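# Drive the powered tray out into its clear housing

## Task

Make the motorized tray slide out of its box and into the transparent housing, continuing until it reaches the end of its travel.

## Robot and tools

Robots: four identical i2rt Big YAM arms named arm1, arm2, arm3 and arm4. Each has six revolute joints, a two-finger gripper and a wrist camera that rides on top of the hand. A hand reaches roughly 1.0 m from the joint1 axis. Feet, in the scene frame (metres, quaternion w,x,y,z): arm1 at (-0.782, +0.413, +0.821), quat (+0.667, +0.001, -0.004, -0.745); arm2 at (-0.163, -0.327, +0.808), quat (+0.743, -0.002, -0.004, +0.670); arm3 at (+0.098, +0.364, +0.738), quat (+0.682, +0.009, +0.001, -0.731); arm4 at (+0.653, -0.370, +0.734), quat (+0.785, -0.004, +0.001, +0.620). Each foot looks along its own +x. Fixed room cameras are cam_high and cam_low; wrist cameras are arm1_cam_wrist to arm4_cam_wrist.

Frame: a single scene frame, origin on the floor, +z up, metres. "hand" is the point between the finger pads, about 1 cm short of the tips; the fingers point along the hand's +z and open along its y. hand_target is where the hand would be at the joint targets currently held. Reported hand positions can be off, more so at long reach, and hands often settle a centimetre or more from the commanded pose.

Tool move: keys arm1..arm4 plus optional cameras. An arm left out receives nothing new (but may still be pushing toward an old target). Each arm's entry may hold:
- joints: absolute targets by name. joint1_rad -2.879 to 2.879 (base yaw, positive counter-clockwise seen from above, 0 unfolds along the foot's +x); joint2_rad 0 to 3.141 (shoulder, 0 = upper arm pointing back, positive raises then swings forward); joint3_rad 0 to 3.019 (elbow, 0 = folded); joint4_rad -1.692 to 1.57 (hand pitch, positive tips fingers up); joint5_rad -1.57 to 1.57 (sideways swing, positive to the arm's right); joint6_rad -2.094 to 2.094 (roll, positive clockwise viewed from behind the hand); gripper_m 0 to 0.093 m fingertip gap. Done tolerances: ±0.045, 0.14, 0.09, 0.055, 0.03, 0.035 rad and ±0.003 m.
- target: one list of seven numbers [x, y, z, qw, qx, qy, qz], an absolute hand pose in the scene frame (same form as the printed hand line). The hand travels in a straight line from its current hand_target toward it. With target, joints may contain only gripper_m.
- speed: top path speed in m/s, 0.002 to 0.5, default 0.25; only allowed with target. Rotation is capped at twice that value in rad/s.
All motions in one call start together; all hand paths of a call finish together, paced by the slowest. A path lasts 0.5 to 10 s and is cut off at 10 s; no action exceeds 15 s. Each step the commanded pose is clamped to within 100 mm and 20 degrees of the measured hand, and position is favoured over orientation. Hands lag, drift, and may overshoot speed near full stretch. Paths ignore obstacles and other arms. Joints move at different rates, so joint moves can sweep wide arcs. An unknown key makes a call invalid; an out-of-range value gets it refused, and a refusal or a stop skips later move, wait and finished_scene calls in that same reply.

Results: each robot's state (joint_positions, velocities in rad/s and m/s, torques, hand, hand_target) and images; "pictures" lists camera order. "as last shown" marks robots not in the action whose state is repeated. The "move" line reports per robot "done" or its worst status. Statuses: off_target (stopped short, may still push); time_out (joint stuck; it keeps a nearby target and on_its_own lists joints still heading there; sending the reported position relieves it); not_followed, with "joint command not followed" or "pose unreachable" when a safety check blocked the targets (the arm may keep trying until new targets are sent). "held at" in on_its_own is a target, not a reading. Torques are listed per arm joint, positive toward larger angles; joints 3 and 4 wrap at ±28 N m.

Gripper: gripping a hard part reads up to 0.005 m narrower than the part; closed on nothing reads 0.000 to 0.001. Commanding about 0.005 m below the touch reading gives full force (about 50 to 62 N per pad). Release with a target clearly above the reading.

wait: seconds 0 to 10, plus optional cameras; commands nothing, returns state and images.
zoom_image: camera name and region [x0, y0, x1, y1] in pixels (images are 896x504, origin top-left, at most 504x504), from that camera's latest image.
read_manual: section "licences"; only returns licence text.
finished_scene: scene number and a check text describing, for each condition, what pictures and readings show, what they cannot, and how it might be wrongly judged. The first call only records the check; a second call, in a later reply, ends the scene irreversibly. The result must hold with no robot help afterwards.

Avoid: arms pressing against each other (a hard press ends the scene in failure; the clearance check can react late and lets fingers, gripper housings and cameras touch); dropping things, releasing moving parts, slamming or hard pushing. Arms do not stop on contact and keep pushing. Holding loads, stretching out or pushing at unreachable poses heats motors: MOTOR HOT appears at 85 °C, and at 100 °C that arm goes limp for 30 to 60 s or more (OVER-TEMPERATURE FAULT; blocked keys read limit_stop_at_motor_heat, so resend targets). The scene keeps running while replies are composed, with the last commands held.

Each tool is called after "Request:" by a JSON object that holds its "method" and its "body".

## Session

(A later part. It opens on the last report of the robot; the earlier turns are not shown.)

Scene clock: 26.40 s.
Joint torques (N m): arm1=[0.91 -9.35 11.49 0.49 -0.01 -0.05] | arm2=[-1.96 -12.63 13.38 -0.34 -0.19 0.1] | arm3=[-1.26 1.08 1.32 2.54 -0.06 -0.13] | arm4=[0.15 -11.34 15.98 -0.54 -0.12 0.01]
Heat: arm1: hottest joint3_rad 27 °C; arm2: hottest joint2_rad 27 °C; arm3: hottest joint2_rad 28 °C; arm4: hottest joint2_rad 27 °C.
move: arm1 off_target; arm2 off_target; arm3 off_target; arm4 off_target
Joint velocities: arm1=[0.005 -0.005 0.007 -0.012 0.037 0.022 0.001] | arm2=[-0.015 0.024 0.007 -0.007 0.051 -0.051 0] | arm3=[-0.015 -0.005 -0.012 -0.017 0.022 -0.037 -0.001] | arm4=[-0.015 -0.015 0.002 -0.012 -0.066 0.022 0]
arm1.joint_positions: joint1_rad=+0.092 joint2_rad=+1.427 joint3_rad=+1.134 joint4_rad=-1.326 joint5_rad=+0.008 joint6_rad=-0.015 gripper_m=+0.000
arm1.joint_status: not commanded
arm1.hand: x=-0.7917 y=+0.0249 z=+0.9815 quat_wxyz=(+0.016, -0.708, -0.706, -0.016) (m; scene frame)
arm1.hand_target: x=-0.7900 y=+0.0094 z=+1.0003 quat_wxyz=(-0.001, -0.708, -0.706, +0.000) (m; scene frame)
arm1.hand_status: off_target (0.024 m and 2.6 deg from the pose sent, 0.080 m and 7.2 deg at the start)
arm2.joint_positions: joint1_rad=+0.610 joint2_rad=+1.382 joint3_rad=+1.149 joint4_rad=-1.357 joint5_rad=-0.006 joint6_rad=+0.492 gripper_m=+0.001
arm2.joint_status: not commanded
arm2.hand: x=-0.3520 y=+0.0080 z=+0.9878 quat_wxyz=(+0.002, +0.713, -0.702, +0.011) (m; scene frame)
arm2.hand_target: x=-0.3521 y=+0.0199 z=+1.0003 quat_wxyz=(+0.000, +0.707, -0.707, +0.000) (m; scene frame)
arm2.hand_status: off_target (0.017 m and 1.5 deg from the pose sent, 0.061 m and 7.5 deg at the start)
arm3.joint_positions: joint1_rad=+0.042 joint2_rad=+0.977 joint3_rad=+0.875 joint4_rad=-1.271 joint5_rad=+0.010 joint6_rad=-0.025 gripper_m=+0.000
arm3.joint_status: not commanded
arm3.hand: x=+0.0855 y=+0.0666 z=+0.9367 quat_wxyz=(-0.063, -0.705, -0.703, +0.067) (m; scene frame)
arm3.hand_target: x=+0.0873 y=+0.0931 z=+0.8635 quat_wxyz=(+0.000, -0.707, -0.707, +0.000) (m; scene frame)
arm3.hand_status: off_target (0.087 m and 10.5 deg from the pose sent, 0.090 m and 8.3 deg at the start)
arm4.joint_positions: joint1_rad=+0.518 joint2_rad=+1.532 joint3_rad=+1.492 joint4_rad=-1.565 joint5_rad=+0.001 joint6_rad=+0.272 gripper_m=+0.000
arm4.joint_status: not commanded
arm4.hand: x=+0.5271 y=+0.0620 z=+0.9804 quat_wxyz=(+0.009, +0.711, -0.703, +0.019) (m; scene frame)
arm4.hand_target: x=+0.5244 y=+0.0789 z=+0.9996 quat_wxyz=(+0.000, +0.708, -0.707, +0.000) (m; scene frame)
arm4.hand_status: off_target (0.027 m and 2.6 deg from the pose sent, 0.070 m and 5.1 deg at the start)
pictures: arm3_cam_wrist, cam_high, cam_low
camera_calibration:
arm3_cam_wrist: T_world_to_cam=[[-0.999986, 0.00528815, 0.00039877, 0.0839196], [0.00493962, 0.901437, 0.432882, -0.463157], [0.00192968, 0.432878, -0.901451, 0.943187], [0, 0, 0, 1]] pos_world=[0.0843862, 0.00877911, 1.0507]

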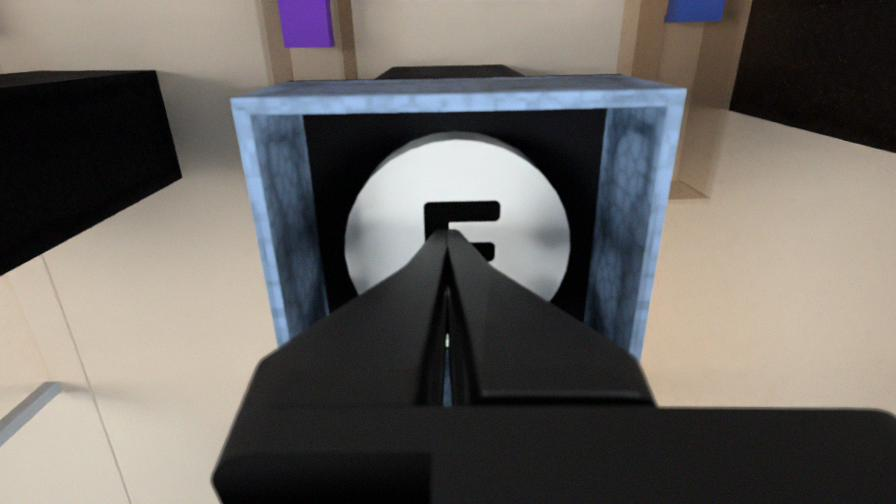

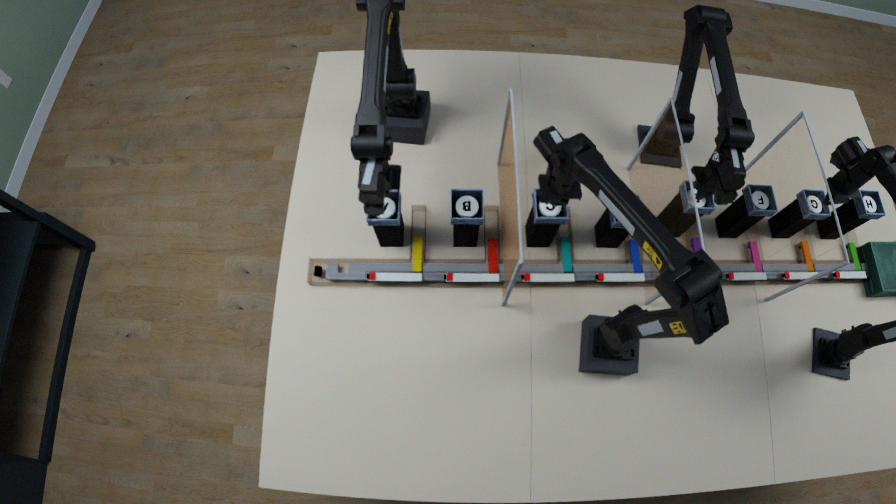

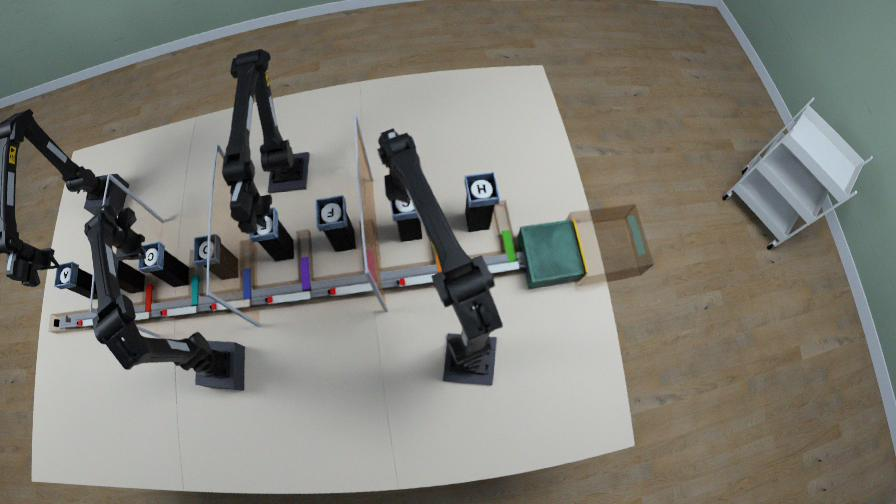

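Request:
{"method": "move", "body": {"arm1": {"target": [-0.578, 0.015, 1.0, 0, 0.7071, 0.7071, 0], "speed": 0.4}, "arm2": {"target": [-0.135, 0.03, 0.99, 0, 0.7071, -0.7071, 0], "speed": 0.4}, "arm3": {"target": [0.087, 0.07, 1.0, 0, 0.7071, 0.7071, 0], "speed": 0.3}, "arm4": {"target": [0.752, 0.1, 1.01, 0, 0.7071, -0.7071, 0], "speed": 0.4}, "cameras": ["arm1_cam_wrist", "arm2_cam_wrist", "arm4_cam_wrist"]}}

Scene clock: 28.50 s.
Joint torques (N m): arm1=[0.15 -9.76 11.95 0.47 0.27 0.03] | arm2=[-1.49 -10.29 10.88 0.42 -0.22 -0.02] | arm3=[-0.73 -6.83 15.21 0.08 -0.05 -0.08] | arm4=[0.79 -12.04 16.39 -0.5 -0.17 -0.17]
Heat: arm1: hottest joint3_rad 28 °C; arm2: hottest joint2_rad 27 °C; arm3: hottest joint2_rad 28 °C; arm4: hottest joint3_rad 28 °C.
move: arm1 off_target; arm2 done; arm3 off_target; arm4 off_target
Joint velocities: arm1=[0.005 0.005 -0.002 0.002 -0.022 -0.007 0.001] | arm2=[-0.005 -0.005 0.007 0.002 -0.066 -0.037 0] | arm3=[0.005 -0.005 0.002 -0.007 -0.007 -0.037 -0.001] | arm4=[-0.005 0.005 0.002 0.007 -0.066 -0.007 0]
arm1.joint_positions: joint1_rad=+0.587 joint2_rad=+1.531 joint3_rad=+1.254 joint4_rad=-1.344 joint5_rad=+0.010 joint6_rad=+0.463 gripper_m=+0.000
arm1.joint_status: not commanded
arm1.hand: x=-0.5877 y=+0.0307 z=+0.9854 quat_wxyz=(+0.022, -0.702, -0.712, -0.004) (m; scene frame)
arm1.hand_target: x=-0.5812 y=+0.0139 z=+0.9994 quat_wxyz=(+0.006, -0.707, -0.707, +0.003) (m; scene frame)
arm1.hand_status: off_target (0.024 m and 2.6 deg from the pose sent, 0.215 m and 2.6 deg at the start)
arm2.joint_positions: joint1_rad=+0.026 joint2_rad=+1.289 joint3_rad=+1.062 joint4_rad=-1.357 joint5_rad=-0.013 joint6_rad=-0.079 gripper_m=+0.001
arm2.joint_status: not commanded
arm2.hand: x=-0.1395 y=+0.0221 z=+0.9898 quat_wxyz=(+0.005, +0.708, -0.706, +0.002) (m; scene frame)
arm2.hand_target: x=-0.1354 y=+0.0269 z=+0.9901 quat_wxyz=(+0.004, +0.707, -0.707, -0.001) (m; scene frame)
arm2.hand_status: done (0.009 m and 0.6 deg from the pose sent, 0.218 m and 1.5 deg at the start)
arm3.joint_positions: joint1_rad=+0.042 joint2_rad=+1.065 joint3_rad=+1.083 joint4_rad=-1.586 joint5_rad=+0.010 joint6_rad=-0.025 gripper_m=+0.000
arm3.joint_status: not commanded
arm3.hand: x=+0.0854 y=+0.0801 z=+0.9900 quat_wxyz=(+0.004, -0.708, -0.706, -0.004) (m; scene frame)
arm3.hand_target: x=+0.0870 y=+0.0694 z=+1.0007 quat_wxyz=(+0.000, -0.707, -0.707, +0.000) (m; scene frame)
arm3.hand_status: off_target (0.014 m and 0.7 deg from the pose sent, 0.063 m and 10.5 deg at the start)
arm4.joint_positions: joint1_rad=+0.017 joint2_rad=+1.572 joint3_rad=+1.559 joint4_rad=-1.603 joint5_rad=+0.004 joint6_rad=-0.199 gripper_m=+0.000
arm4.joint_status: not commanded
arm4.hand: x=+0.7525 y=+0.0816 z=+0.9885 quat_wxyz=(+0.020, +0.701, -0.713, +0.019) (m; scene frame)
arm4.hand_target: x=+0.7536 y=+0.0990 z=+1.0099 quat_wxyz=(+0.000, +0.707, -0.707, +0.004) (m; scene frame)
arm4.hand_status: off_target (0.028 m and 3.3 deg from the pose sent, 0.230 m and 2.6 deg at the start)
pictures: arm1_cam_wrist, arm2_cam_wrist, arm4_cam_wrist
camera_calibration:
arm1_cam_wrist: T_world_to_cam=[[-0.999864, -0.0149372, 0.00693181, -0.593453], [-0.0071085, 0.771218, 0.636531, -0.653538], [-0.0148539, 0.636395, -0.77122, 0.852681], [0, 0, 0, 1]] pos_world=[-0.585352, -0.0474863, 1.07771]
arm2_cam_wrist: T_world_to_cam=[[0.999917, 0.0100352, 0.00813969, 0.129364], [0.00314578, -0.800052, 0.599923, -0.571543], [0.0125325, -0.599847, -0.800017, 0.934584], [0, 0, 0, 1]] pos_world=[-0.139268, 0.102045, 1.08951]
arm4_cam_wrist: T_world_to_cam=[[0.999855, -0.0143697, 0.00919008, -0.761862], [-0.0169376, -0.772748, 0.634487, -0.546977], [-0.00201579, -0.63455, -0.772879, 0.941815], [0, 0, 0, 1]] pos_world=[0.754385, 0.164006, 1.08196]

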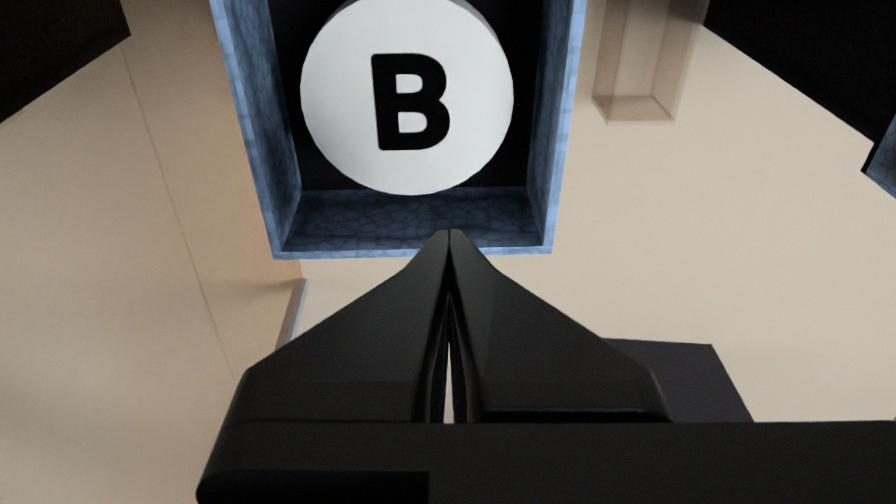

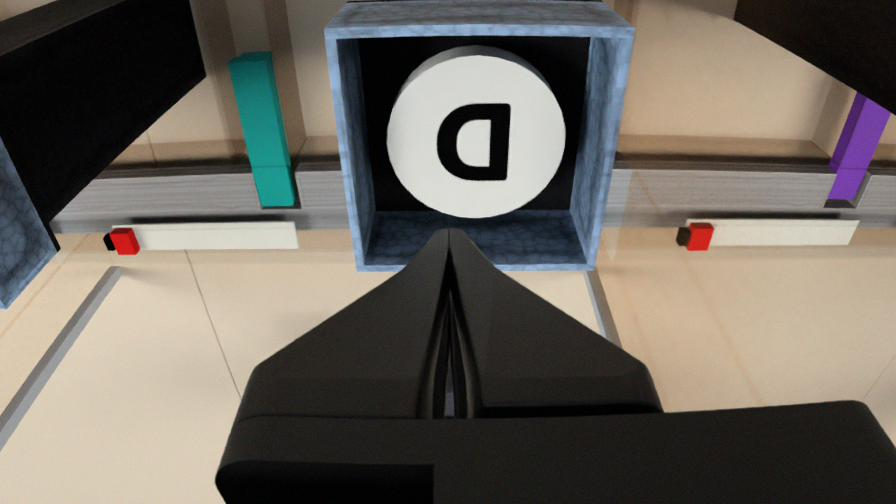

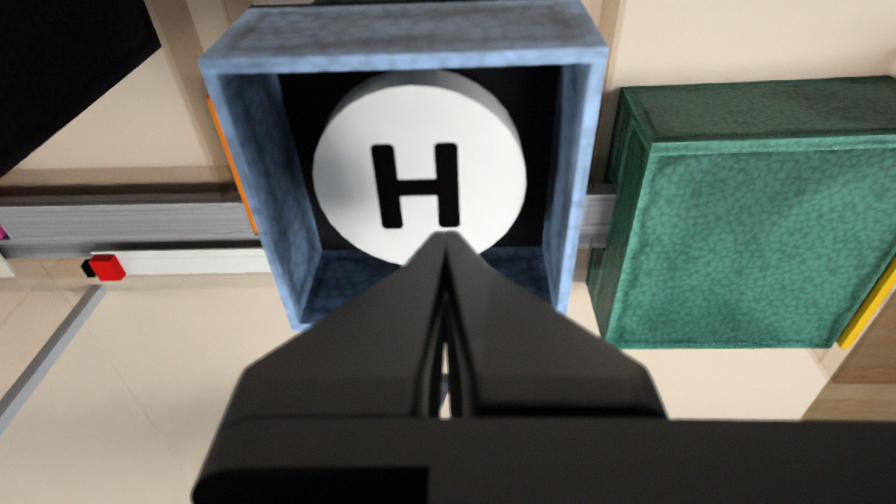

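Request:
{"method": "move", "body": {"arm1": {"target": [-0.574, 0.016, 0.865, 0, 0.7071, 0.7071, 0], "speed": 0.3}, "arm2": {"target": [-0.129, 0.024, 0.855, 0, 0.7071, -0.7071, 0], "speed": 0.3}, "arm3": {"target": [0.315, 0.066, 1.0, 0, 0.7071, 0.7071, 0], "speed": 0.4}, "arm4": {"target": [0.745, 0.084, 0.885, 0, 0.7071, -0.7071, 0], "speed": 0.3}}}

Request:
{"method": "zoom_image", "body": {"camera": "cam_high", "region": [300, 180, 600, 300]}}

Request:
{"method": "zoom_image", "body": {"camera": "cam_low", "region": [220, 160, 620, 320]}}

Scene clock: 30.93 s.
Joint torques (N m): arm1=[1.14 -4.19 4.15 2.88 -0.03 0.01] | arm2=[-1.96 -2.84 3.66 2.41 -0.01 0.01] | arm3=[-0.15 -10.4 15.58 0.27 0.11 0] | arm4=[1.32 -5.48 3.84 0.94 -0.25 -0.07]
Heat: arm1: hottest joint3_rad 28 °C; arm2: hottest joint2_rad 27 °C; arm3: hottest joint2_rad 28 °C; arm4: hottest joint3_rad 28 °C.
move: arm1 off_target; arm2 off_target; arm3 off_target; arm4 off_target
Joint velocities: arm1=[-0.024 0.015 -0.022 -0.017 -0.007 0.022 -0.001] | arm2=[-0.024 -0.015 -0.012 0.007 0.007 0.022 0] | arm3=[-0.015 -0.015 -0.007 -0.007 -0.081 -0.066 0] | arm4=[-0.015 0.005 -0.002 0.002 0.007 -0.051 -0.002]
arm1.joint_positions: joint1_rad=+0.587 joint2_rad=+1.561 joint3_rad=+1.133 joint4_rad=-1.038 joint5_rad=+0.010 joint6_rad=+0.474 gripper_m=+0.000
arm1.joint_status: not commanded
arm1.hand: x=-0.5737 y=+0.0044 z=+0.9306 quat_wxyz=(-0.052, -0.705, -0.707, +0.019) (m; scene frame)
arm1.hand_target: x=-0.5784 y=+0.0230 z=+0.8714 quat_wxyz=(+0.000, -0.707, -0.707, +0.001) (m; scene frame)
arm1.hand_status: off_target (0.067 m and 6.4 deg from the pose sent, 0.122 m and 2.6 deg at the start)
arm2.joint_positions: joint1_rad=+0.021 joint2_rad=+1.318 joint3_rad=+0.886 joint4_rad=-1.025 joint5_rad=-0.013 joint6_rad=-0.089 gripper_m=+0.001
arm2.joint_status: not commanded
arm2.hand: x=-0.1358 y=+0.0388 z=+0.9182 quat_wxyz=(-0.043, +0.709, -0.703, -0.039) (m; scene frame)
arm2.hand_target: x=-0.1308 y=+0.0153 z=+0.8628 quat_wxyz=(+0.001, +0.707, -0.707, +0.000) (m; scene frame)
arm2.hand_status: off_target (0.065 m and 6.7 deg from the pose sent, 0.135 m and 0.6 deg at the start)
arm3.joint_positions: joint1_rad=+0.708 joint2_rad=+1.274 joint3_rad=+1.236 joint4_rad=-1.554 joint5_rad=+0.029 joint6_rad=+0.638 gripper_m=+0.000
arm3.joint_status: not commanded
arm3.hand: x=+0.3009 y=+0.0742 z=+0.9889 quat_wxyz=(+0.014, -0.707, -0.707, +0.004) (m; scene frame)
arm3.hand_target: x=+0.3121 y=+0.0649 z=+0.9993 quat_wxyz=(+0.004, -0.707, -0.707, +0.007) (m; scene frame)
arm3.hand_status: off_target (0.020 m and 1.6 deg from the pose sent, 0.230 m and 0.7 deg at the start)
arm4.joint_positions: joint1_rad=+0.020 joint2_rad=+1.490 joint3_rad=+1.359 joint4_rad=-1.308 joint5_rad=+0.000 joint6_rad=-0.200 gripper_m=+0.000
arm4.joint_status: not commanded
arm4.hand: x=+0.7527 y=+0.0904 z=+0.9497 quat_wxyz=(-0.053, +0.701, -0.711, -0.032) (m; scene frame)
arm4.hand_target: x=+0.7443 y=+0.0786 z=+0.8898 quat_wxyz=(+0.000, +0.707, -0.707, +0.000) (m; scene frame)
arm4.hand_status: off_target (0.065 m and 7.1 deg from the pose sent, 0.104 m and 3.3 deg at the start)
pictures: arm1_cam_wrist, arm2_cam_wrist, arm3_cam_wrist, arm4_cam_wrist, cam_high, cam_low
camera_calibration:
arm1_cam_wrist: T_world_to_cam=[[-0.997996, -0.00817, -0.0627537, -0.513548], [-0.0398769, 0.851178, 0.523361, -0.512114], [0.0491387, 0.524814, -0.849797, 0.937669], [0, 0, 0, 1]] pos_world=[-0.579016, -0.0603974, 1.03262]
arm2_cam_wrist: T_world_to_cam=[[0.999694, 0.0143529, 0.020161, 0.114784], [0.00249021, -0.868852, 0.495066, -0.416373], [0.0246226, -0.494865, -0.868621, 0.947858], [0, 0, 0, 1]] pos_world=[-0.137051, 0.105648, 1.02715]
arm3_cam_wrist: T_world_to_cam=[[-0.999754, 0.000273515, 0.0221731, 0.278008], [0.0135409, 0.799373, 0.600682, -0.654515], [-0.0175603, 0.600835, -0.79918, 0.87879], [0, 0, 0, 1]] pos_world=[0.302234, -0.00488194, 1.0893]
arm4_cam_wrist: T_world_to_cam=[[0.999072, -0.014617, 0.04051, -0.790626], [-0.032628, -0.870854, 0.490457, -0.358103], [0.0281093, -0.491324, -0.870523, 0.974524], [0, 0, 0, 1]] pos_world=[0.750815, 0.155395, 1.05601]

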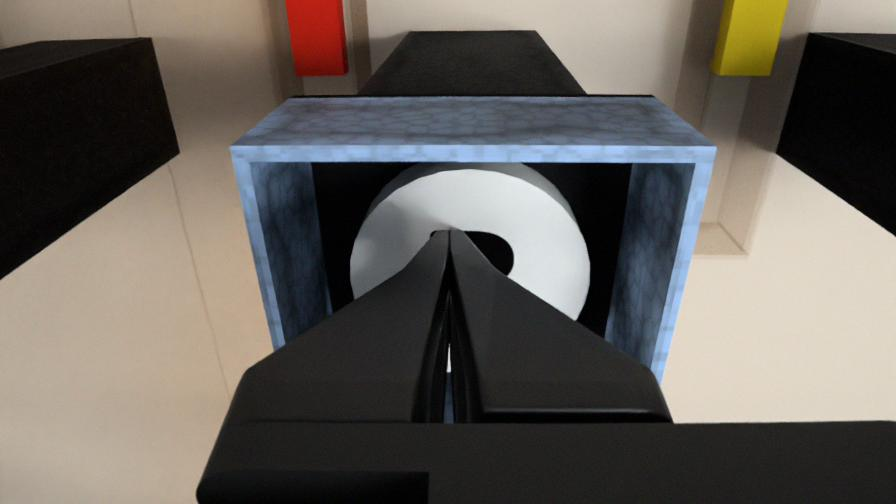

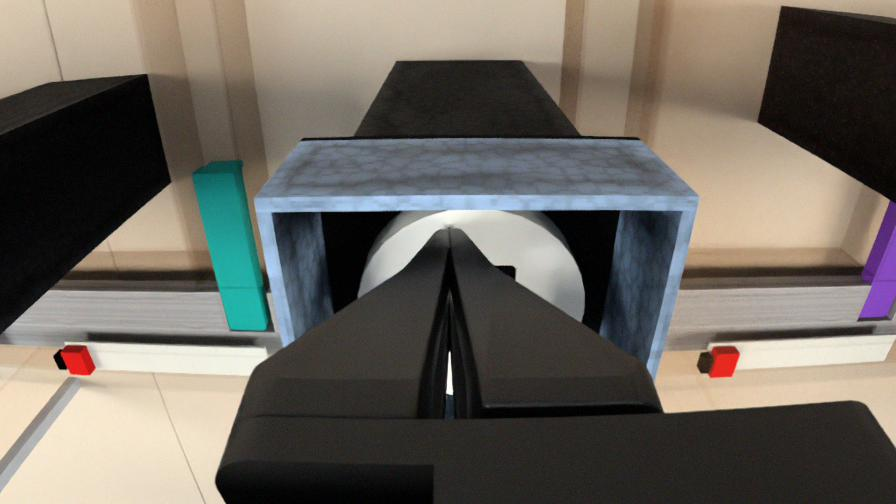

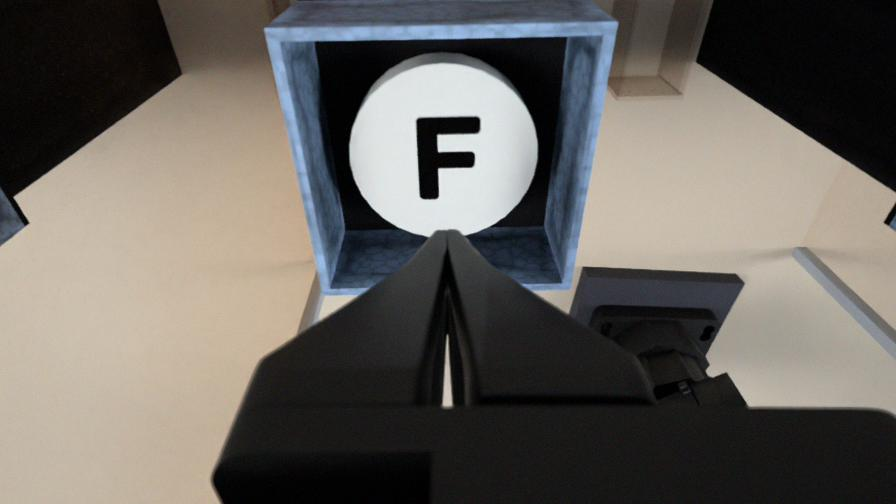

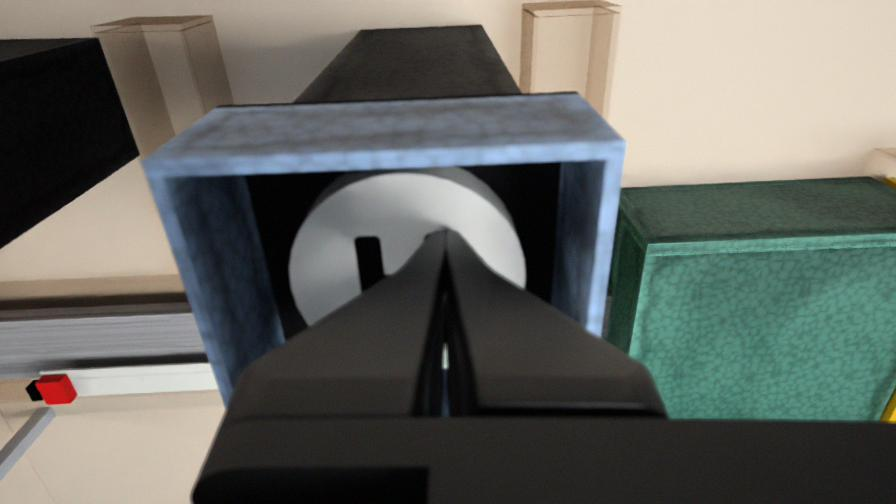

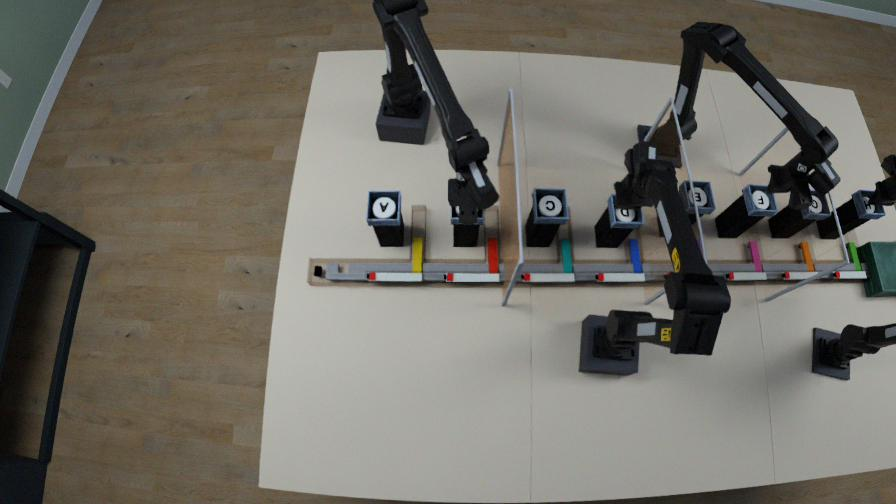

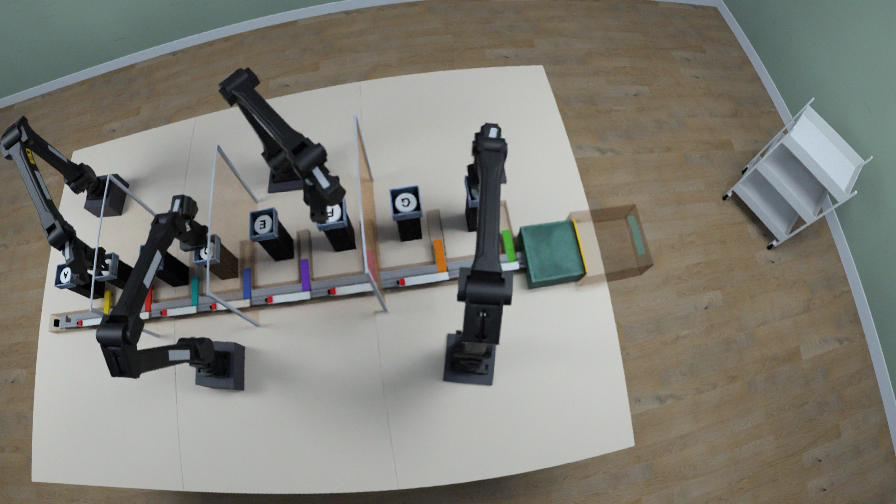

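Scaled by 1.680 from the camera's 896x504 image, which has a finer 1280x720 frame.

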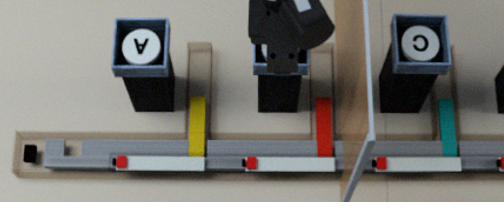

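Scaled by 1.260 from the camera's 896x504 image, which has a finer 1280x720 frame.

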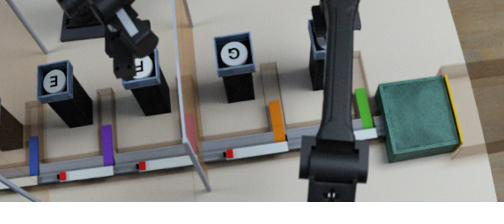

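Request:
{"method": "move", "body": {"arm3": {"target": [0.303, 0.072, 0.86, 0, 0.7071, 0.7071, 0], "speed": 0.25}, "cameras": ["cam_high", "cam_low"]}}

Scene clock: 33.20 s.
Joint torques (N m): arm1=[1.2 -4.19 4.14 2.86 -0.04 0.01] | arm2=[-1.79 -3.02 3.7 2.58 0.04 -0.02] | arm3=[-2.26 -2.26 3.9 2.77 -0.32 -0.23] | arm4=[1.32 -5.36 3.84 0.95 -0.26 -0.08]
Heat: arm1: hottest joint3_rad 28 °C; arm2: hottest joint2_rad 27 °C; arm3: hottest joint2_rad 28 °C; arm4: hottest joint3_rad 28 °C.
move: arm3 off_target
Joint velocities: arm1=[-0.005 -0.005 -0.007 0.002 -0.007 -0.022 0.001] | arm2=[-0.015 0.005 -0.007 -0.012 -0.037 -0.051 0] | arm3=[-0.005 0.005 0.007 0.002 0.051 -0.022 0] | arm4=[-0.024 0.015 -0.002 0.002 0.066 -0.007 0]
arm1.joint_positions: joint1_rad=+0.587 joint2_rad=+1.561 joint3_rad=+1.133 joint4_rad=-1.038 joint5_rad=+0.010 joint6_rad=+0.474 gripper_m=+0.000
arm1.joint_status: not commanded
arm1.hand: x=-0.5737 y=+0.0044 z=+0.9306 quat_wxyz=(-0.052, -0.705, -0.707, +0.019) (m; scene frame)
arm1.hand_target: x=-0.5784 y=+0.0230 z=+0.8714 quat_wxyz=(+0.000, -0.707, -0.707, +0.001) (m; scene frame)
arm1.hand_status: not commanded
arm2.joint_positions: joint1_rad=+0.021 joint2_rad=+1.318 joint3_rad=+0.886 joint4_rad=-1.025 joint5_rad=-0.013 joint6_rad=-0.089 gripper_m=+0.001
arm2.joint_status: not commanded
arm2.hand: x=-0.1358 y=+0.0388 z=+0.9182 quat_wxyz=(-0.043, +0.709, -0.703, -0.039) (m; scene frame)
arm2.hand_target: x=-0.1308 y=+0.0153 z=+0.8628 quat_wxyz=(+0.001, +0.707, -0.707, +0.000) (m; scene frame)
arm2.hand_status: not commanded
arm3.joint_positions: joint1_rad=+0.708 joint2_rad=+1.193 joint3_rad=+1.023 joint4_rad=-1.245 joint5_rad=+0.023 joint6_rad=+0.638 gripper_m=+0.000
arm3.joint_status: not commanded
arm3.hand: x=+0.3067 y=+0.0698 z=+0.9366 quat_wxyz=(-0.074, -0.706, -0.704, +0.014) (m; scene frame)
arm3.hand_target: x=+0.2959 y=+0.0824 z=+0.8686 quat_wxyz=(+0.000, -0.707, -0.707, -0.001) (m; scene frame)
arm3.hand_status: off_target (0.077 m and 8.7 deg from the pose sent, 0.129 m and 1.6 deg at the start)
arm4.joint_positions: joint1_rad=+0.020 joint2_rad=+1.490 joint3_rad=+1.359 joint4_rad=-1.308 joint5_rad=+0.000 joint6_rad=-0.200 gripper_m=+0.000
arm4.joint_status: not commanded
arm4.hand: x=+0.7527 y=+0.0905 z=+0.9497 quat_wxyz=(-0.053, +0.701, -0.711, -0.032) (m; scene frame)
arm4.hand_target: x=+0.7444 y=+0.0787 z=+0.8897 quat_wxyz=(+0.000, +0.707, -0.707, +0.000) (m; scene frame)
arm4.hand_status: not commanded
pictures: cam_high, cam_low

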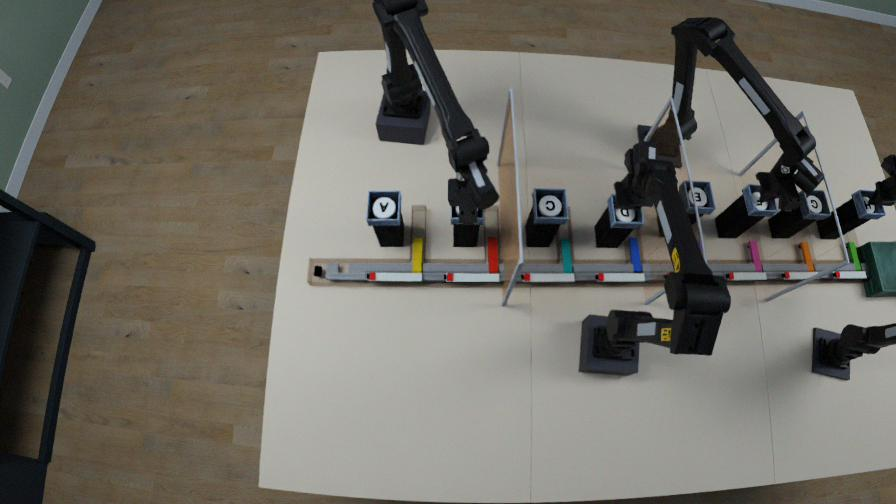

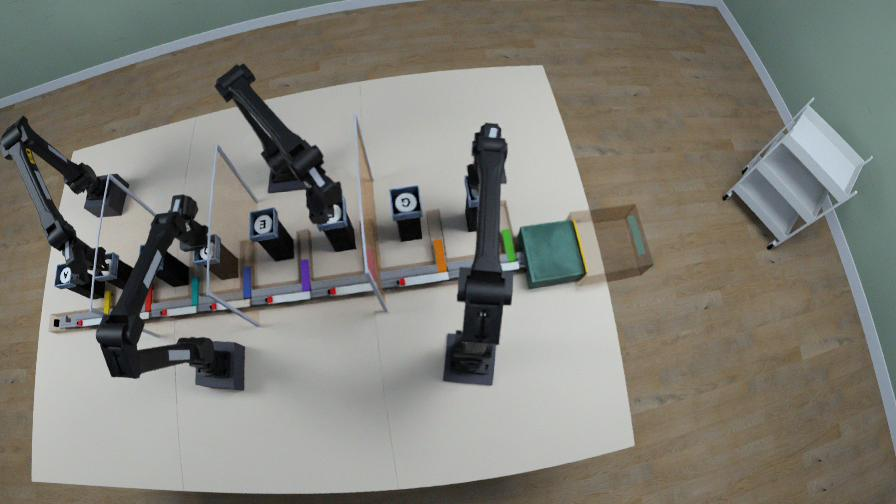

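Request:
{"method": "zoom_image", "body": {"camera": "cam_low", "region": [240, 170, 540, 320]}}

Request:
{"method": "zoom_image", "body": {"camera": "cam_high", "region": [580, 170, 896, 310]}}

Request:
{"method": "zoom_image", "body": {"camera": "cam_high", "region": [300, 180, 600, 300]}}

Scaled by 1.680 from the camera's 896x504 image, which has a finer 1280x720 frame.

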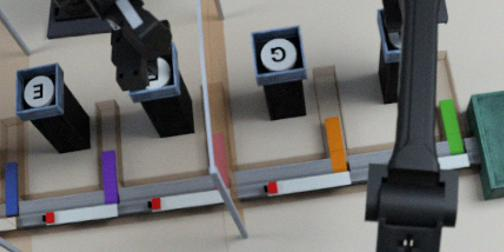

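Scaled by 1.595 from the camera's 896x504 image, which has a finer 1280x720 frame.

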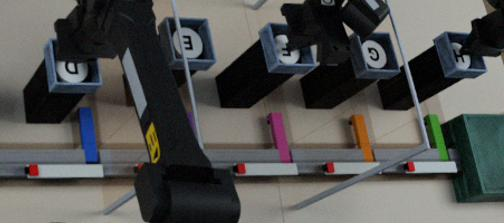

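Scaled by 1.680 from the camera's 896x504 image, which has a finer 1280x720 frame.

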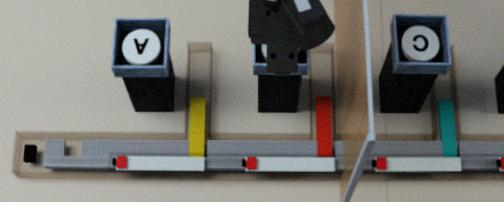

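Request:
{"method": "move", "body": {"cameras": ["cam_high", "cam_low", "arm1_cam_wrist", "arm2_cam_wrist", "arm3_cam_wrist", "arm4_cam_wrist"]}}

Scene clock: 35.60 s.
Joint torques (N m): arm1=[1.08 -4.07 4.18 2.8 -0.03 0] | arm2=[-2.26 -2.67 3.64 2.56 -0.01 -0.02] | arm3=[-2.2 -2.43 3.95 2.63 -0.33 -0.22] | arm4=[1.26 -5.42 3.84 0.96 -0.25 -0.08]
Heat: arm1: hottest joint3_rad 28 °C; arm2: hottest joint2_rad 27 °C; arm3: hottest joint2_rad 28 °C; arm4: hottest joint3_rad 28 °C.
Joint velocities: arm1=[0.005 -0.005 -0.012 -0.032 0.081 -0.022 0.001] | arm2=[0.005 -0.015 -0.002 0.007 0.007 0.037 -0.001] | arm3=[-0.005 -0.015 0.017 -0.007 -0.007 -0.022 0] | arm4=[-0.005 0.005 -0.012 -0.002 -0.022 -0.022 -0.001]
arm1.joint_positions: joint1_rad=+0.587 joint2_rad=+1.561 joint3_rad=+1.133 joint4_rad=-1.038 joint5_rad=+0.010 joint6_rad=+0.474 gripper_m=+0.000
arm1.joint_status: not commanded
arm1.hand: x=-0.5737 y=+0.0044 z=+0.9306 quat_wxyz=(-0.052, -0.705, -0.707, +0.019) (m; scene frame)
arm1.hand_target: x=-0.5784 y=+0.0230 z=+0.8714 quat_wxyz=(+0.000, -0.707, -0.707, +0.001) (m; scene frame)
arm1.hand_status: not commanded
arm2.joint_positions: joint1_rad=+0.021 joint2_rad=+1.318 joint3_rad=+0.886 joint4_rad=-1.025 joint5_rad=-0.013 joint6_rad=-0.089 gripper_m=+0.001
arm2.joint_status: not commanded
arm2.hand: x=-0.1358 y=+0.0388 z=+0.9182 quat_wxyz=(-0.043, +0.709, -0.703, -0.039) (m; scene frame)
arm2.hand_target: x=-0.1308 y=+0.0153 z=+0.8628 quat_wxyz=(+0.001, +0.707, -0.707, +0.000) (m; scene frame)
arm2.hand_status: not commanded
arm3.joint_positions: joint1_rad=+0.708 joint2_rad=+1.192 joint3_rad=+1.022 joint4_rad=-1.245 joint5_rad=+0.023 joint6_rad=+0.638 gripper_m=+0.000
arm3.joint_status: not commanded
arm3.hand: x=+0.3066 y=+0.0698 z=+0.9366 quat_wxyz=(-0.074, -0.706, -0.704, +0.014) (m; scene frame)
arm3.hand_target: x=+0.2959 y=+0.0824 z=+0.8686 quat_wxyz=(+0.000, -0.707, -0.707, -0.001) (m; scene frame)
arm3.hand_status: off_target (0.077 m and 8.7 deg from the pose sent, 0.129 m and 1.6 deg at the start)
arm4.joint_positions: joint1_rad=+0.020 joint2_rad=+1.490 joint3_rad=+1.359 joint4_rad=-1.308 joint5_rad=+0.000 joint6_rad=-0.200 gripper_m=+0.000
arm4.joint_status: not commanded
arm4.hand: x=+0.7527 y=+0.0905 z=+0.9497 quat_wxyz=(-0.053, +0.701, -0.711, -0.032) (m; scene frame)
arm4.hand_target: x=+0.7444 y=+0.0787 z=+0.8897 quat_wxyz=(+0.000, +0.707, -0.707, +0.000) (m; scene frame)
arm4.hand_status: not commanded
pictures: arm1_cam_wrist, arm2_cam_wrist, arm3_cam_wrist, arm4_cam_wrist, cam_high, cam_low
camera_calibration:
arm1_cam_wrist: T_world_to_cam=[[-0.997996, -0.00779053, -0.0627922, -0.513515], [-0.0395743, 0.851183, 0.523374, -0.511953], [0.0493703, 0.52481, -0.849786, 0.937791], [0, 0, 0, 1]] pos_world=[-0.579045, -0.0603972, 1.03262]
arm2_cam_wrist: T_world_to_cam=[[0.999694, 0.0143529, 0.020161, 0.114784], [0.00249021, -0.868852, 0.495066, -0.416373], [0.0246226, -0.494865, -0.868621, 0.947858], [0, 0, 0, 1]] pos_world=[-0.137051, 0.105648, 1.02715]
arm3_cam_wrist: T_world_to_cam=[[-0.996071, -0.00178532, -0.0885428, 0.387582], [-0.0445022, 0.874489, 0.483, -0.496949], [0.0765674, 0.485042, -0.871132, 0.886353], [0, 0, 0, 1]] pos_world=[0.296078, 0.00535012, 1.04647]
arm4_cam_wrist: T_world_to_cam=[[0.999069, -0.0146302, 0.0405856, -0.790713], [-0.0326661, -0.871037, 0.49013, -0.357672], [0.0281809, -0.490999, -0.870704, 0.974666], [0, 0, 0, 1]] pos_world=[0.750826, 0.155446, 1.05604]

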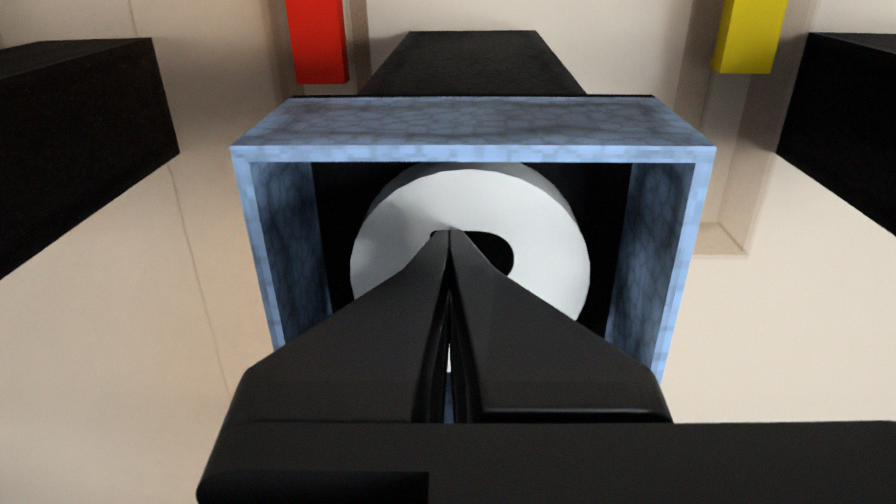

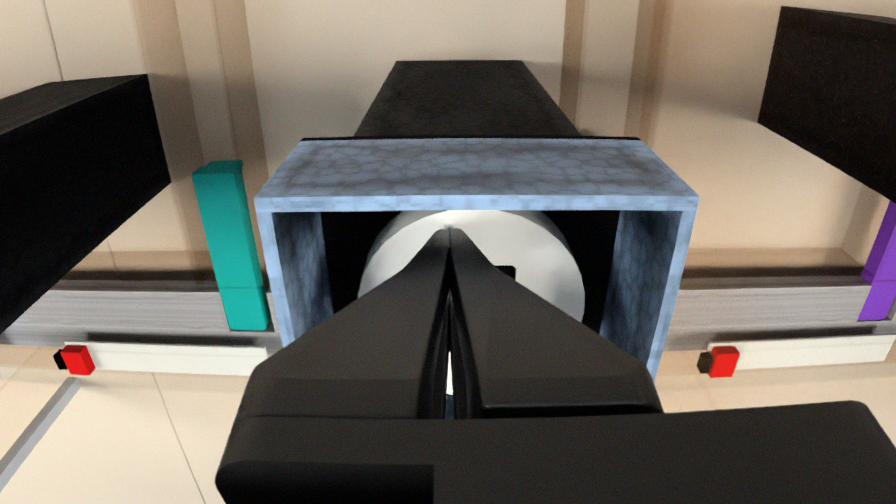

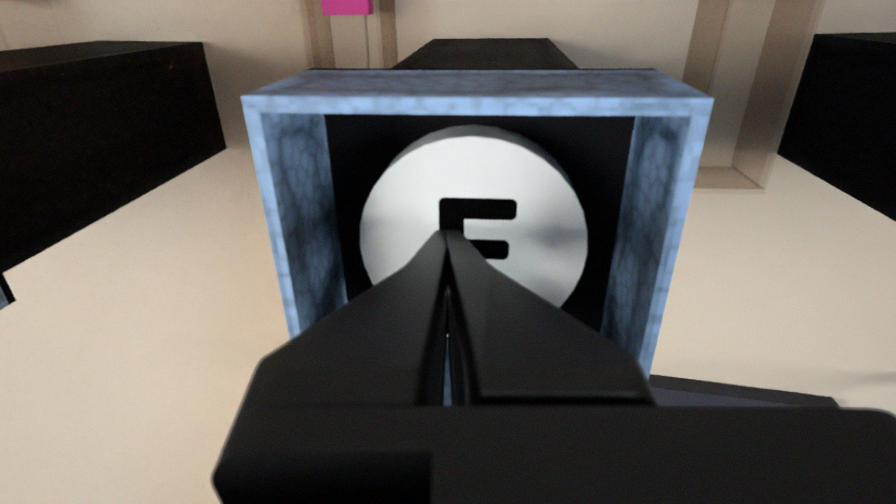

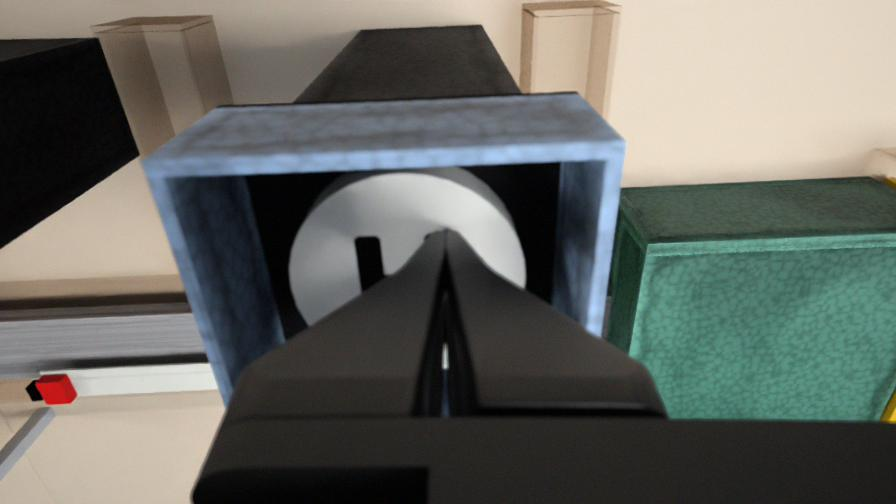

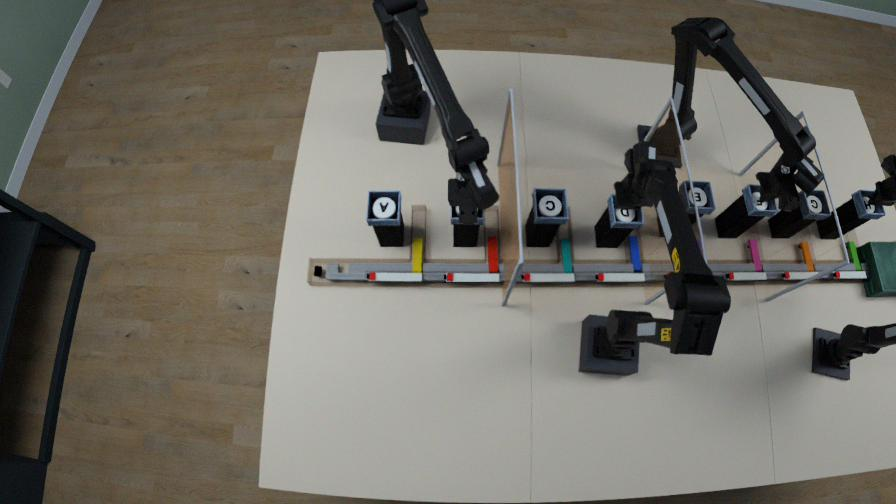

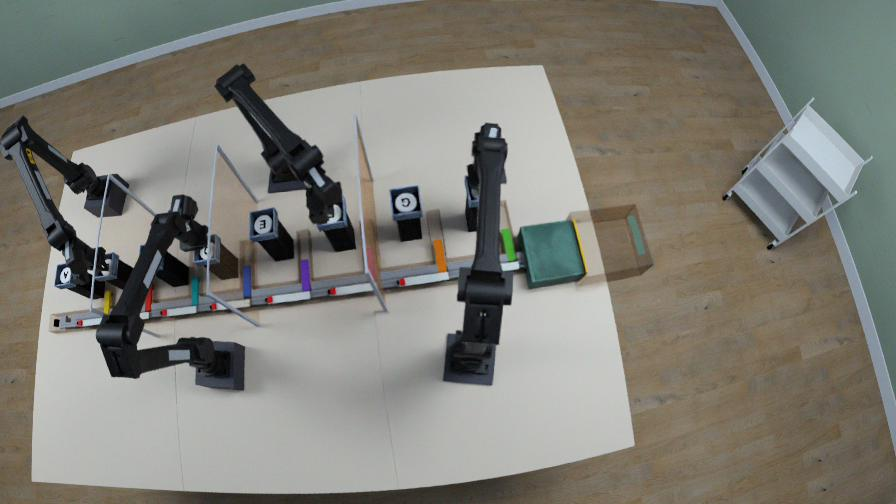

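Request:
{"method": "move", "body": {"arm1": {"joints": {"joint2_rad": 1.77, "joint3_rad": 1.0, "joint4_rad": -1.0}}, "cameras": ["arm1_cam_wrist", "cam_high"]}}

Scene clock: 38.10 s.
Joint torques (N m): arm1=[1.03 3.96 0.1 2.36 -0.03 0] | arm2=[-1.61 -2.96 3.6 2.45 0.02 0.02] | arm3=[-2.14 -2.32 3.97 2.65 -0.32 -0.22] | arm4=[1.32 -5.42 3.84 0.96 -0.26 -0.08]
Heat: arm1: hottest joint3_rad 27 °C; arm2: hottest joint2_rad 27 °C; arm3: hottest joint2_rad 28 °C; arm4: hottest joint2_rad 27 °C.
move: arm1 time_out
Joint velocities: arm1=[-0.005 -0.015 -0.007 0.002 -0.007 -0.051 0.001] | arm2=[-0.005 0.005 0.017 -0.007 0.022 -0.007 -0.001] | arm3=[0.005 -0.005 0.002 0.002 -0.007 -0.007 -0.001] | arm4=[0.005 -0.015 0.007 0.002 -0.037 -0.051 0]
arm1.joint_positions: joint1_rad=+0.588 joint2_rad=+1.565 joint3_rad=+1.115 joint4_rad=-1.027 joint5_rad=+0.010 joint6_rad=+0.474 gripper_m=+0.000
arm1.joint_status: joint2_rad time_out (moved +0.003 of +0.209); joint3_rad time_out (moved -0.018 of -0.133); the others done
arm1.on_its_own: joint2_rad reads +1.565 and still pushes toward +1.770 since a time_out; joint3_rad reads +1.115 and still pushes toward +1.002 since a time_out
arm1.hand: x=-0.5754 y=+0.0089 z=+0.9227 quat_wxyz=(-0.047, -0.705, -0.707, +0.018) (m; scene frame)
arm1.hand_target: x=-0.6012 y=+0.0671 z=+0.8055 quat_wxyz=(+0.091, -0.703, -0.705, -0.027) (m; scene frame)
arm1.hand_status: not commanded
arm2, arm4: as last shown
arm3.joint_positions: joint1_rad=+0.708 joint2_rad=+1.192 joint3_rad=+1.022 joint4_rad=-1.245 joint5_rad=+0.023 joint6_rad=+0.638 gripper_m=+0.000
arm3.joint_status: not commanded
arm3.hand: x=+0.3066 y=+0.0698 z=+0.9366 quat_wxyz=(-0.074, -0.706, -0.704, +0.014) (m; scene frame)
arm3.hand_target: x=+0.2959 y=+0.0824 z=+0.8686 quat_wxyz=(+0.000, -0.707, -0.707, -0.001) (m; scene frame)
arm3.hand_status: not commanded
pictures: arm1_cam_wrist, cam_high
camera_calibration:
arm1_cam_wrist: T_world_to_cam=[[-0.998283, -0.00840662, -0.0579664, -0.520262], [-0.0379939, 0.846137, 0.53161, -0.518325], [0.0445785, 0.532899, -0.845004, 0.921585], [0, 0, 0, 1]] pos_world=[-0.580145, -0.0569122, 1.02413]

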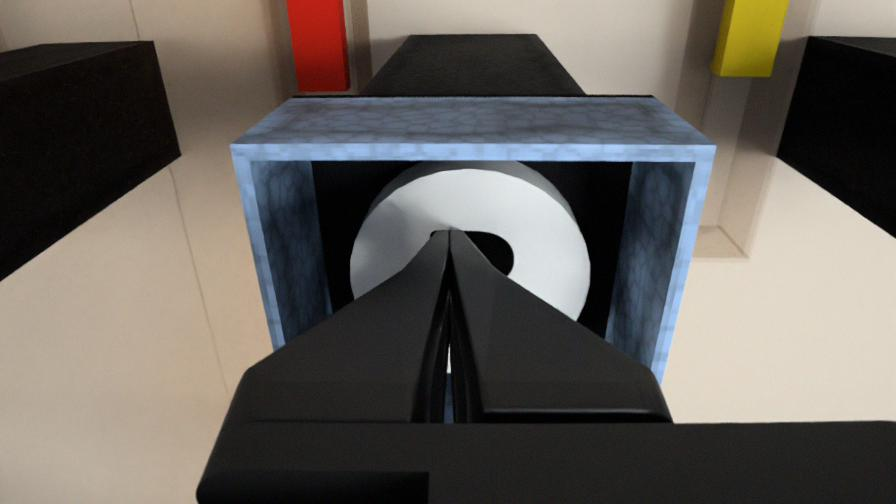

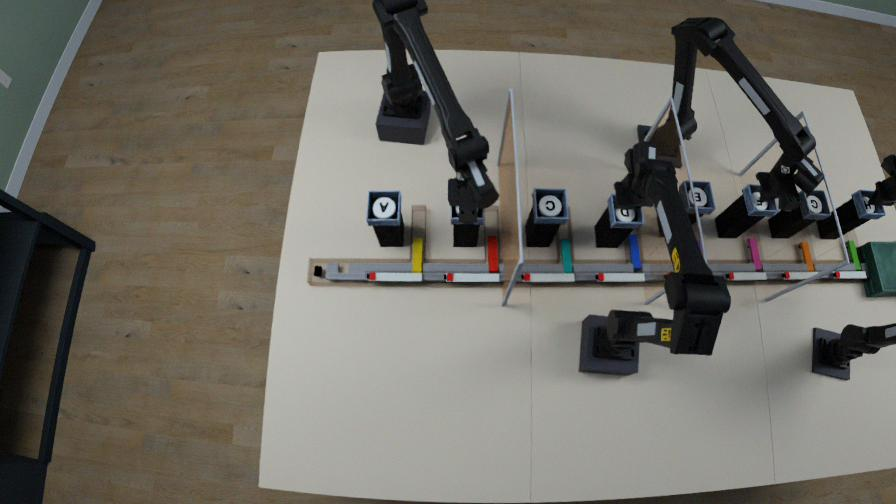

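Request:
{"method": "zoom_image", "body": {"camera": "cam_high", "region": [400, 190, 530, 290]}}

Request:
{"method": "zoom_image", "body": {"camera": "arm1_cam_wrist", "region": [240, 0, 744, 200]}}

Scaled by 3.877 from the camera's 896x504 image, which has a finer 1280x720 frame.

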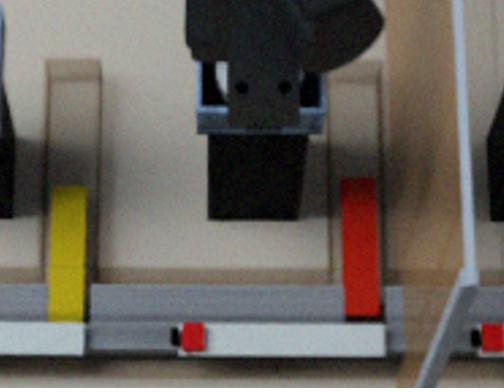

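Scaled by 1.000.

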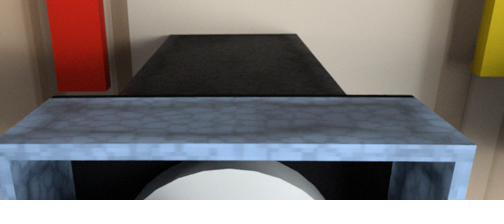

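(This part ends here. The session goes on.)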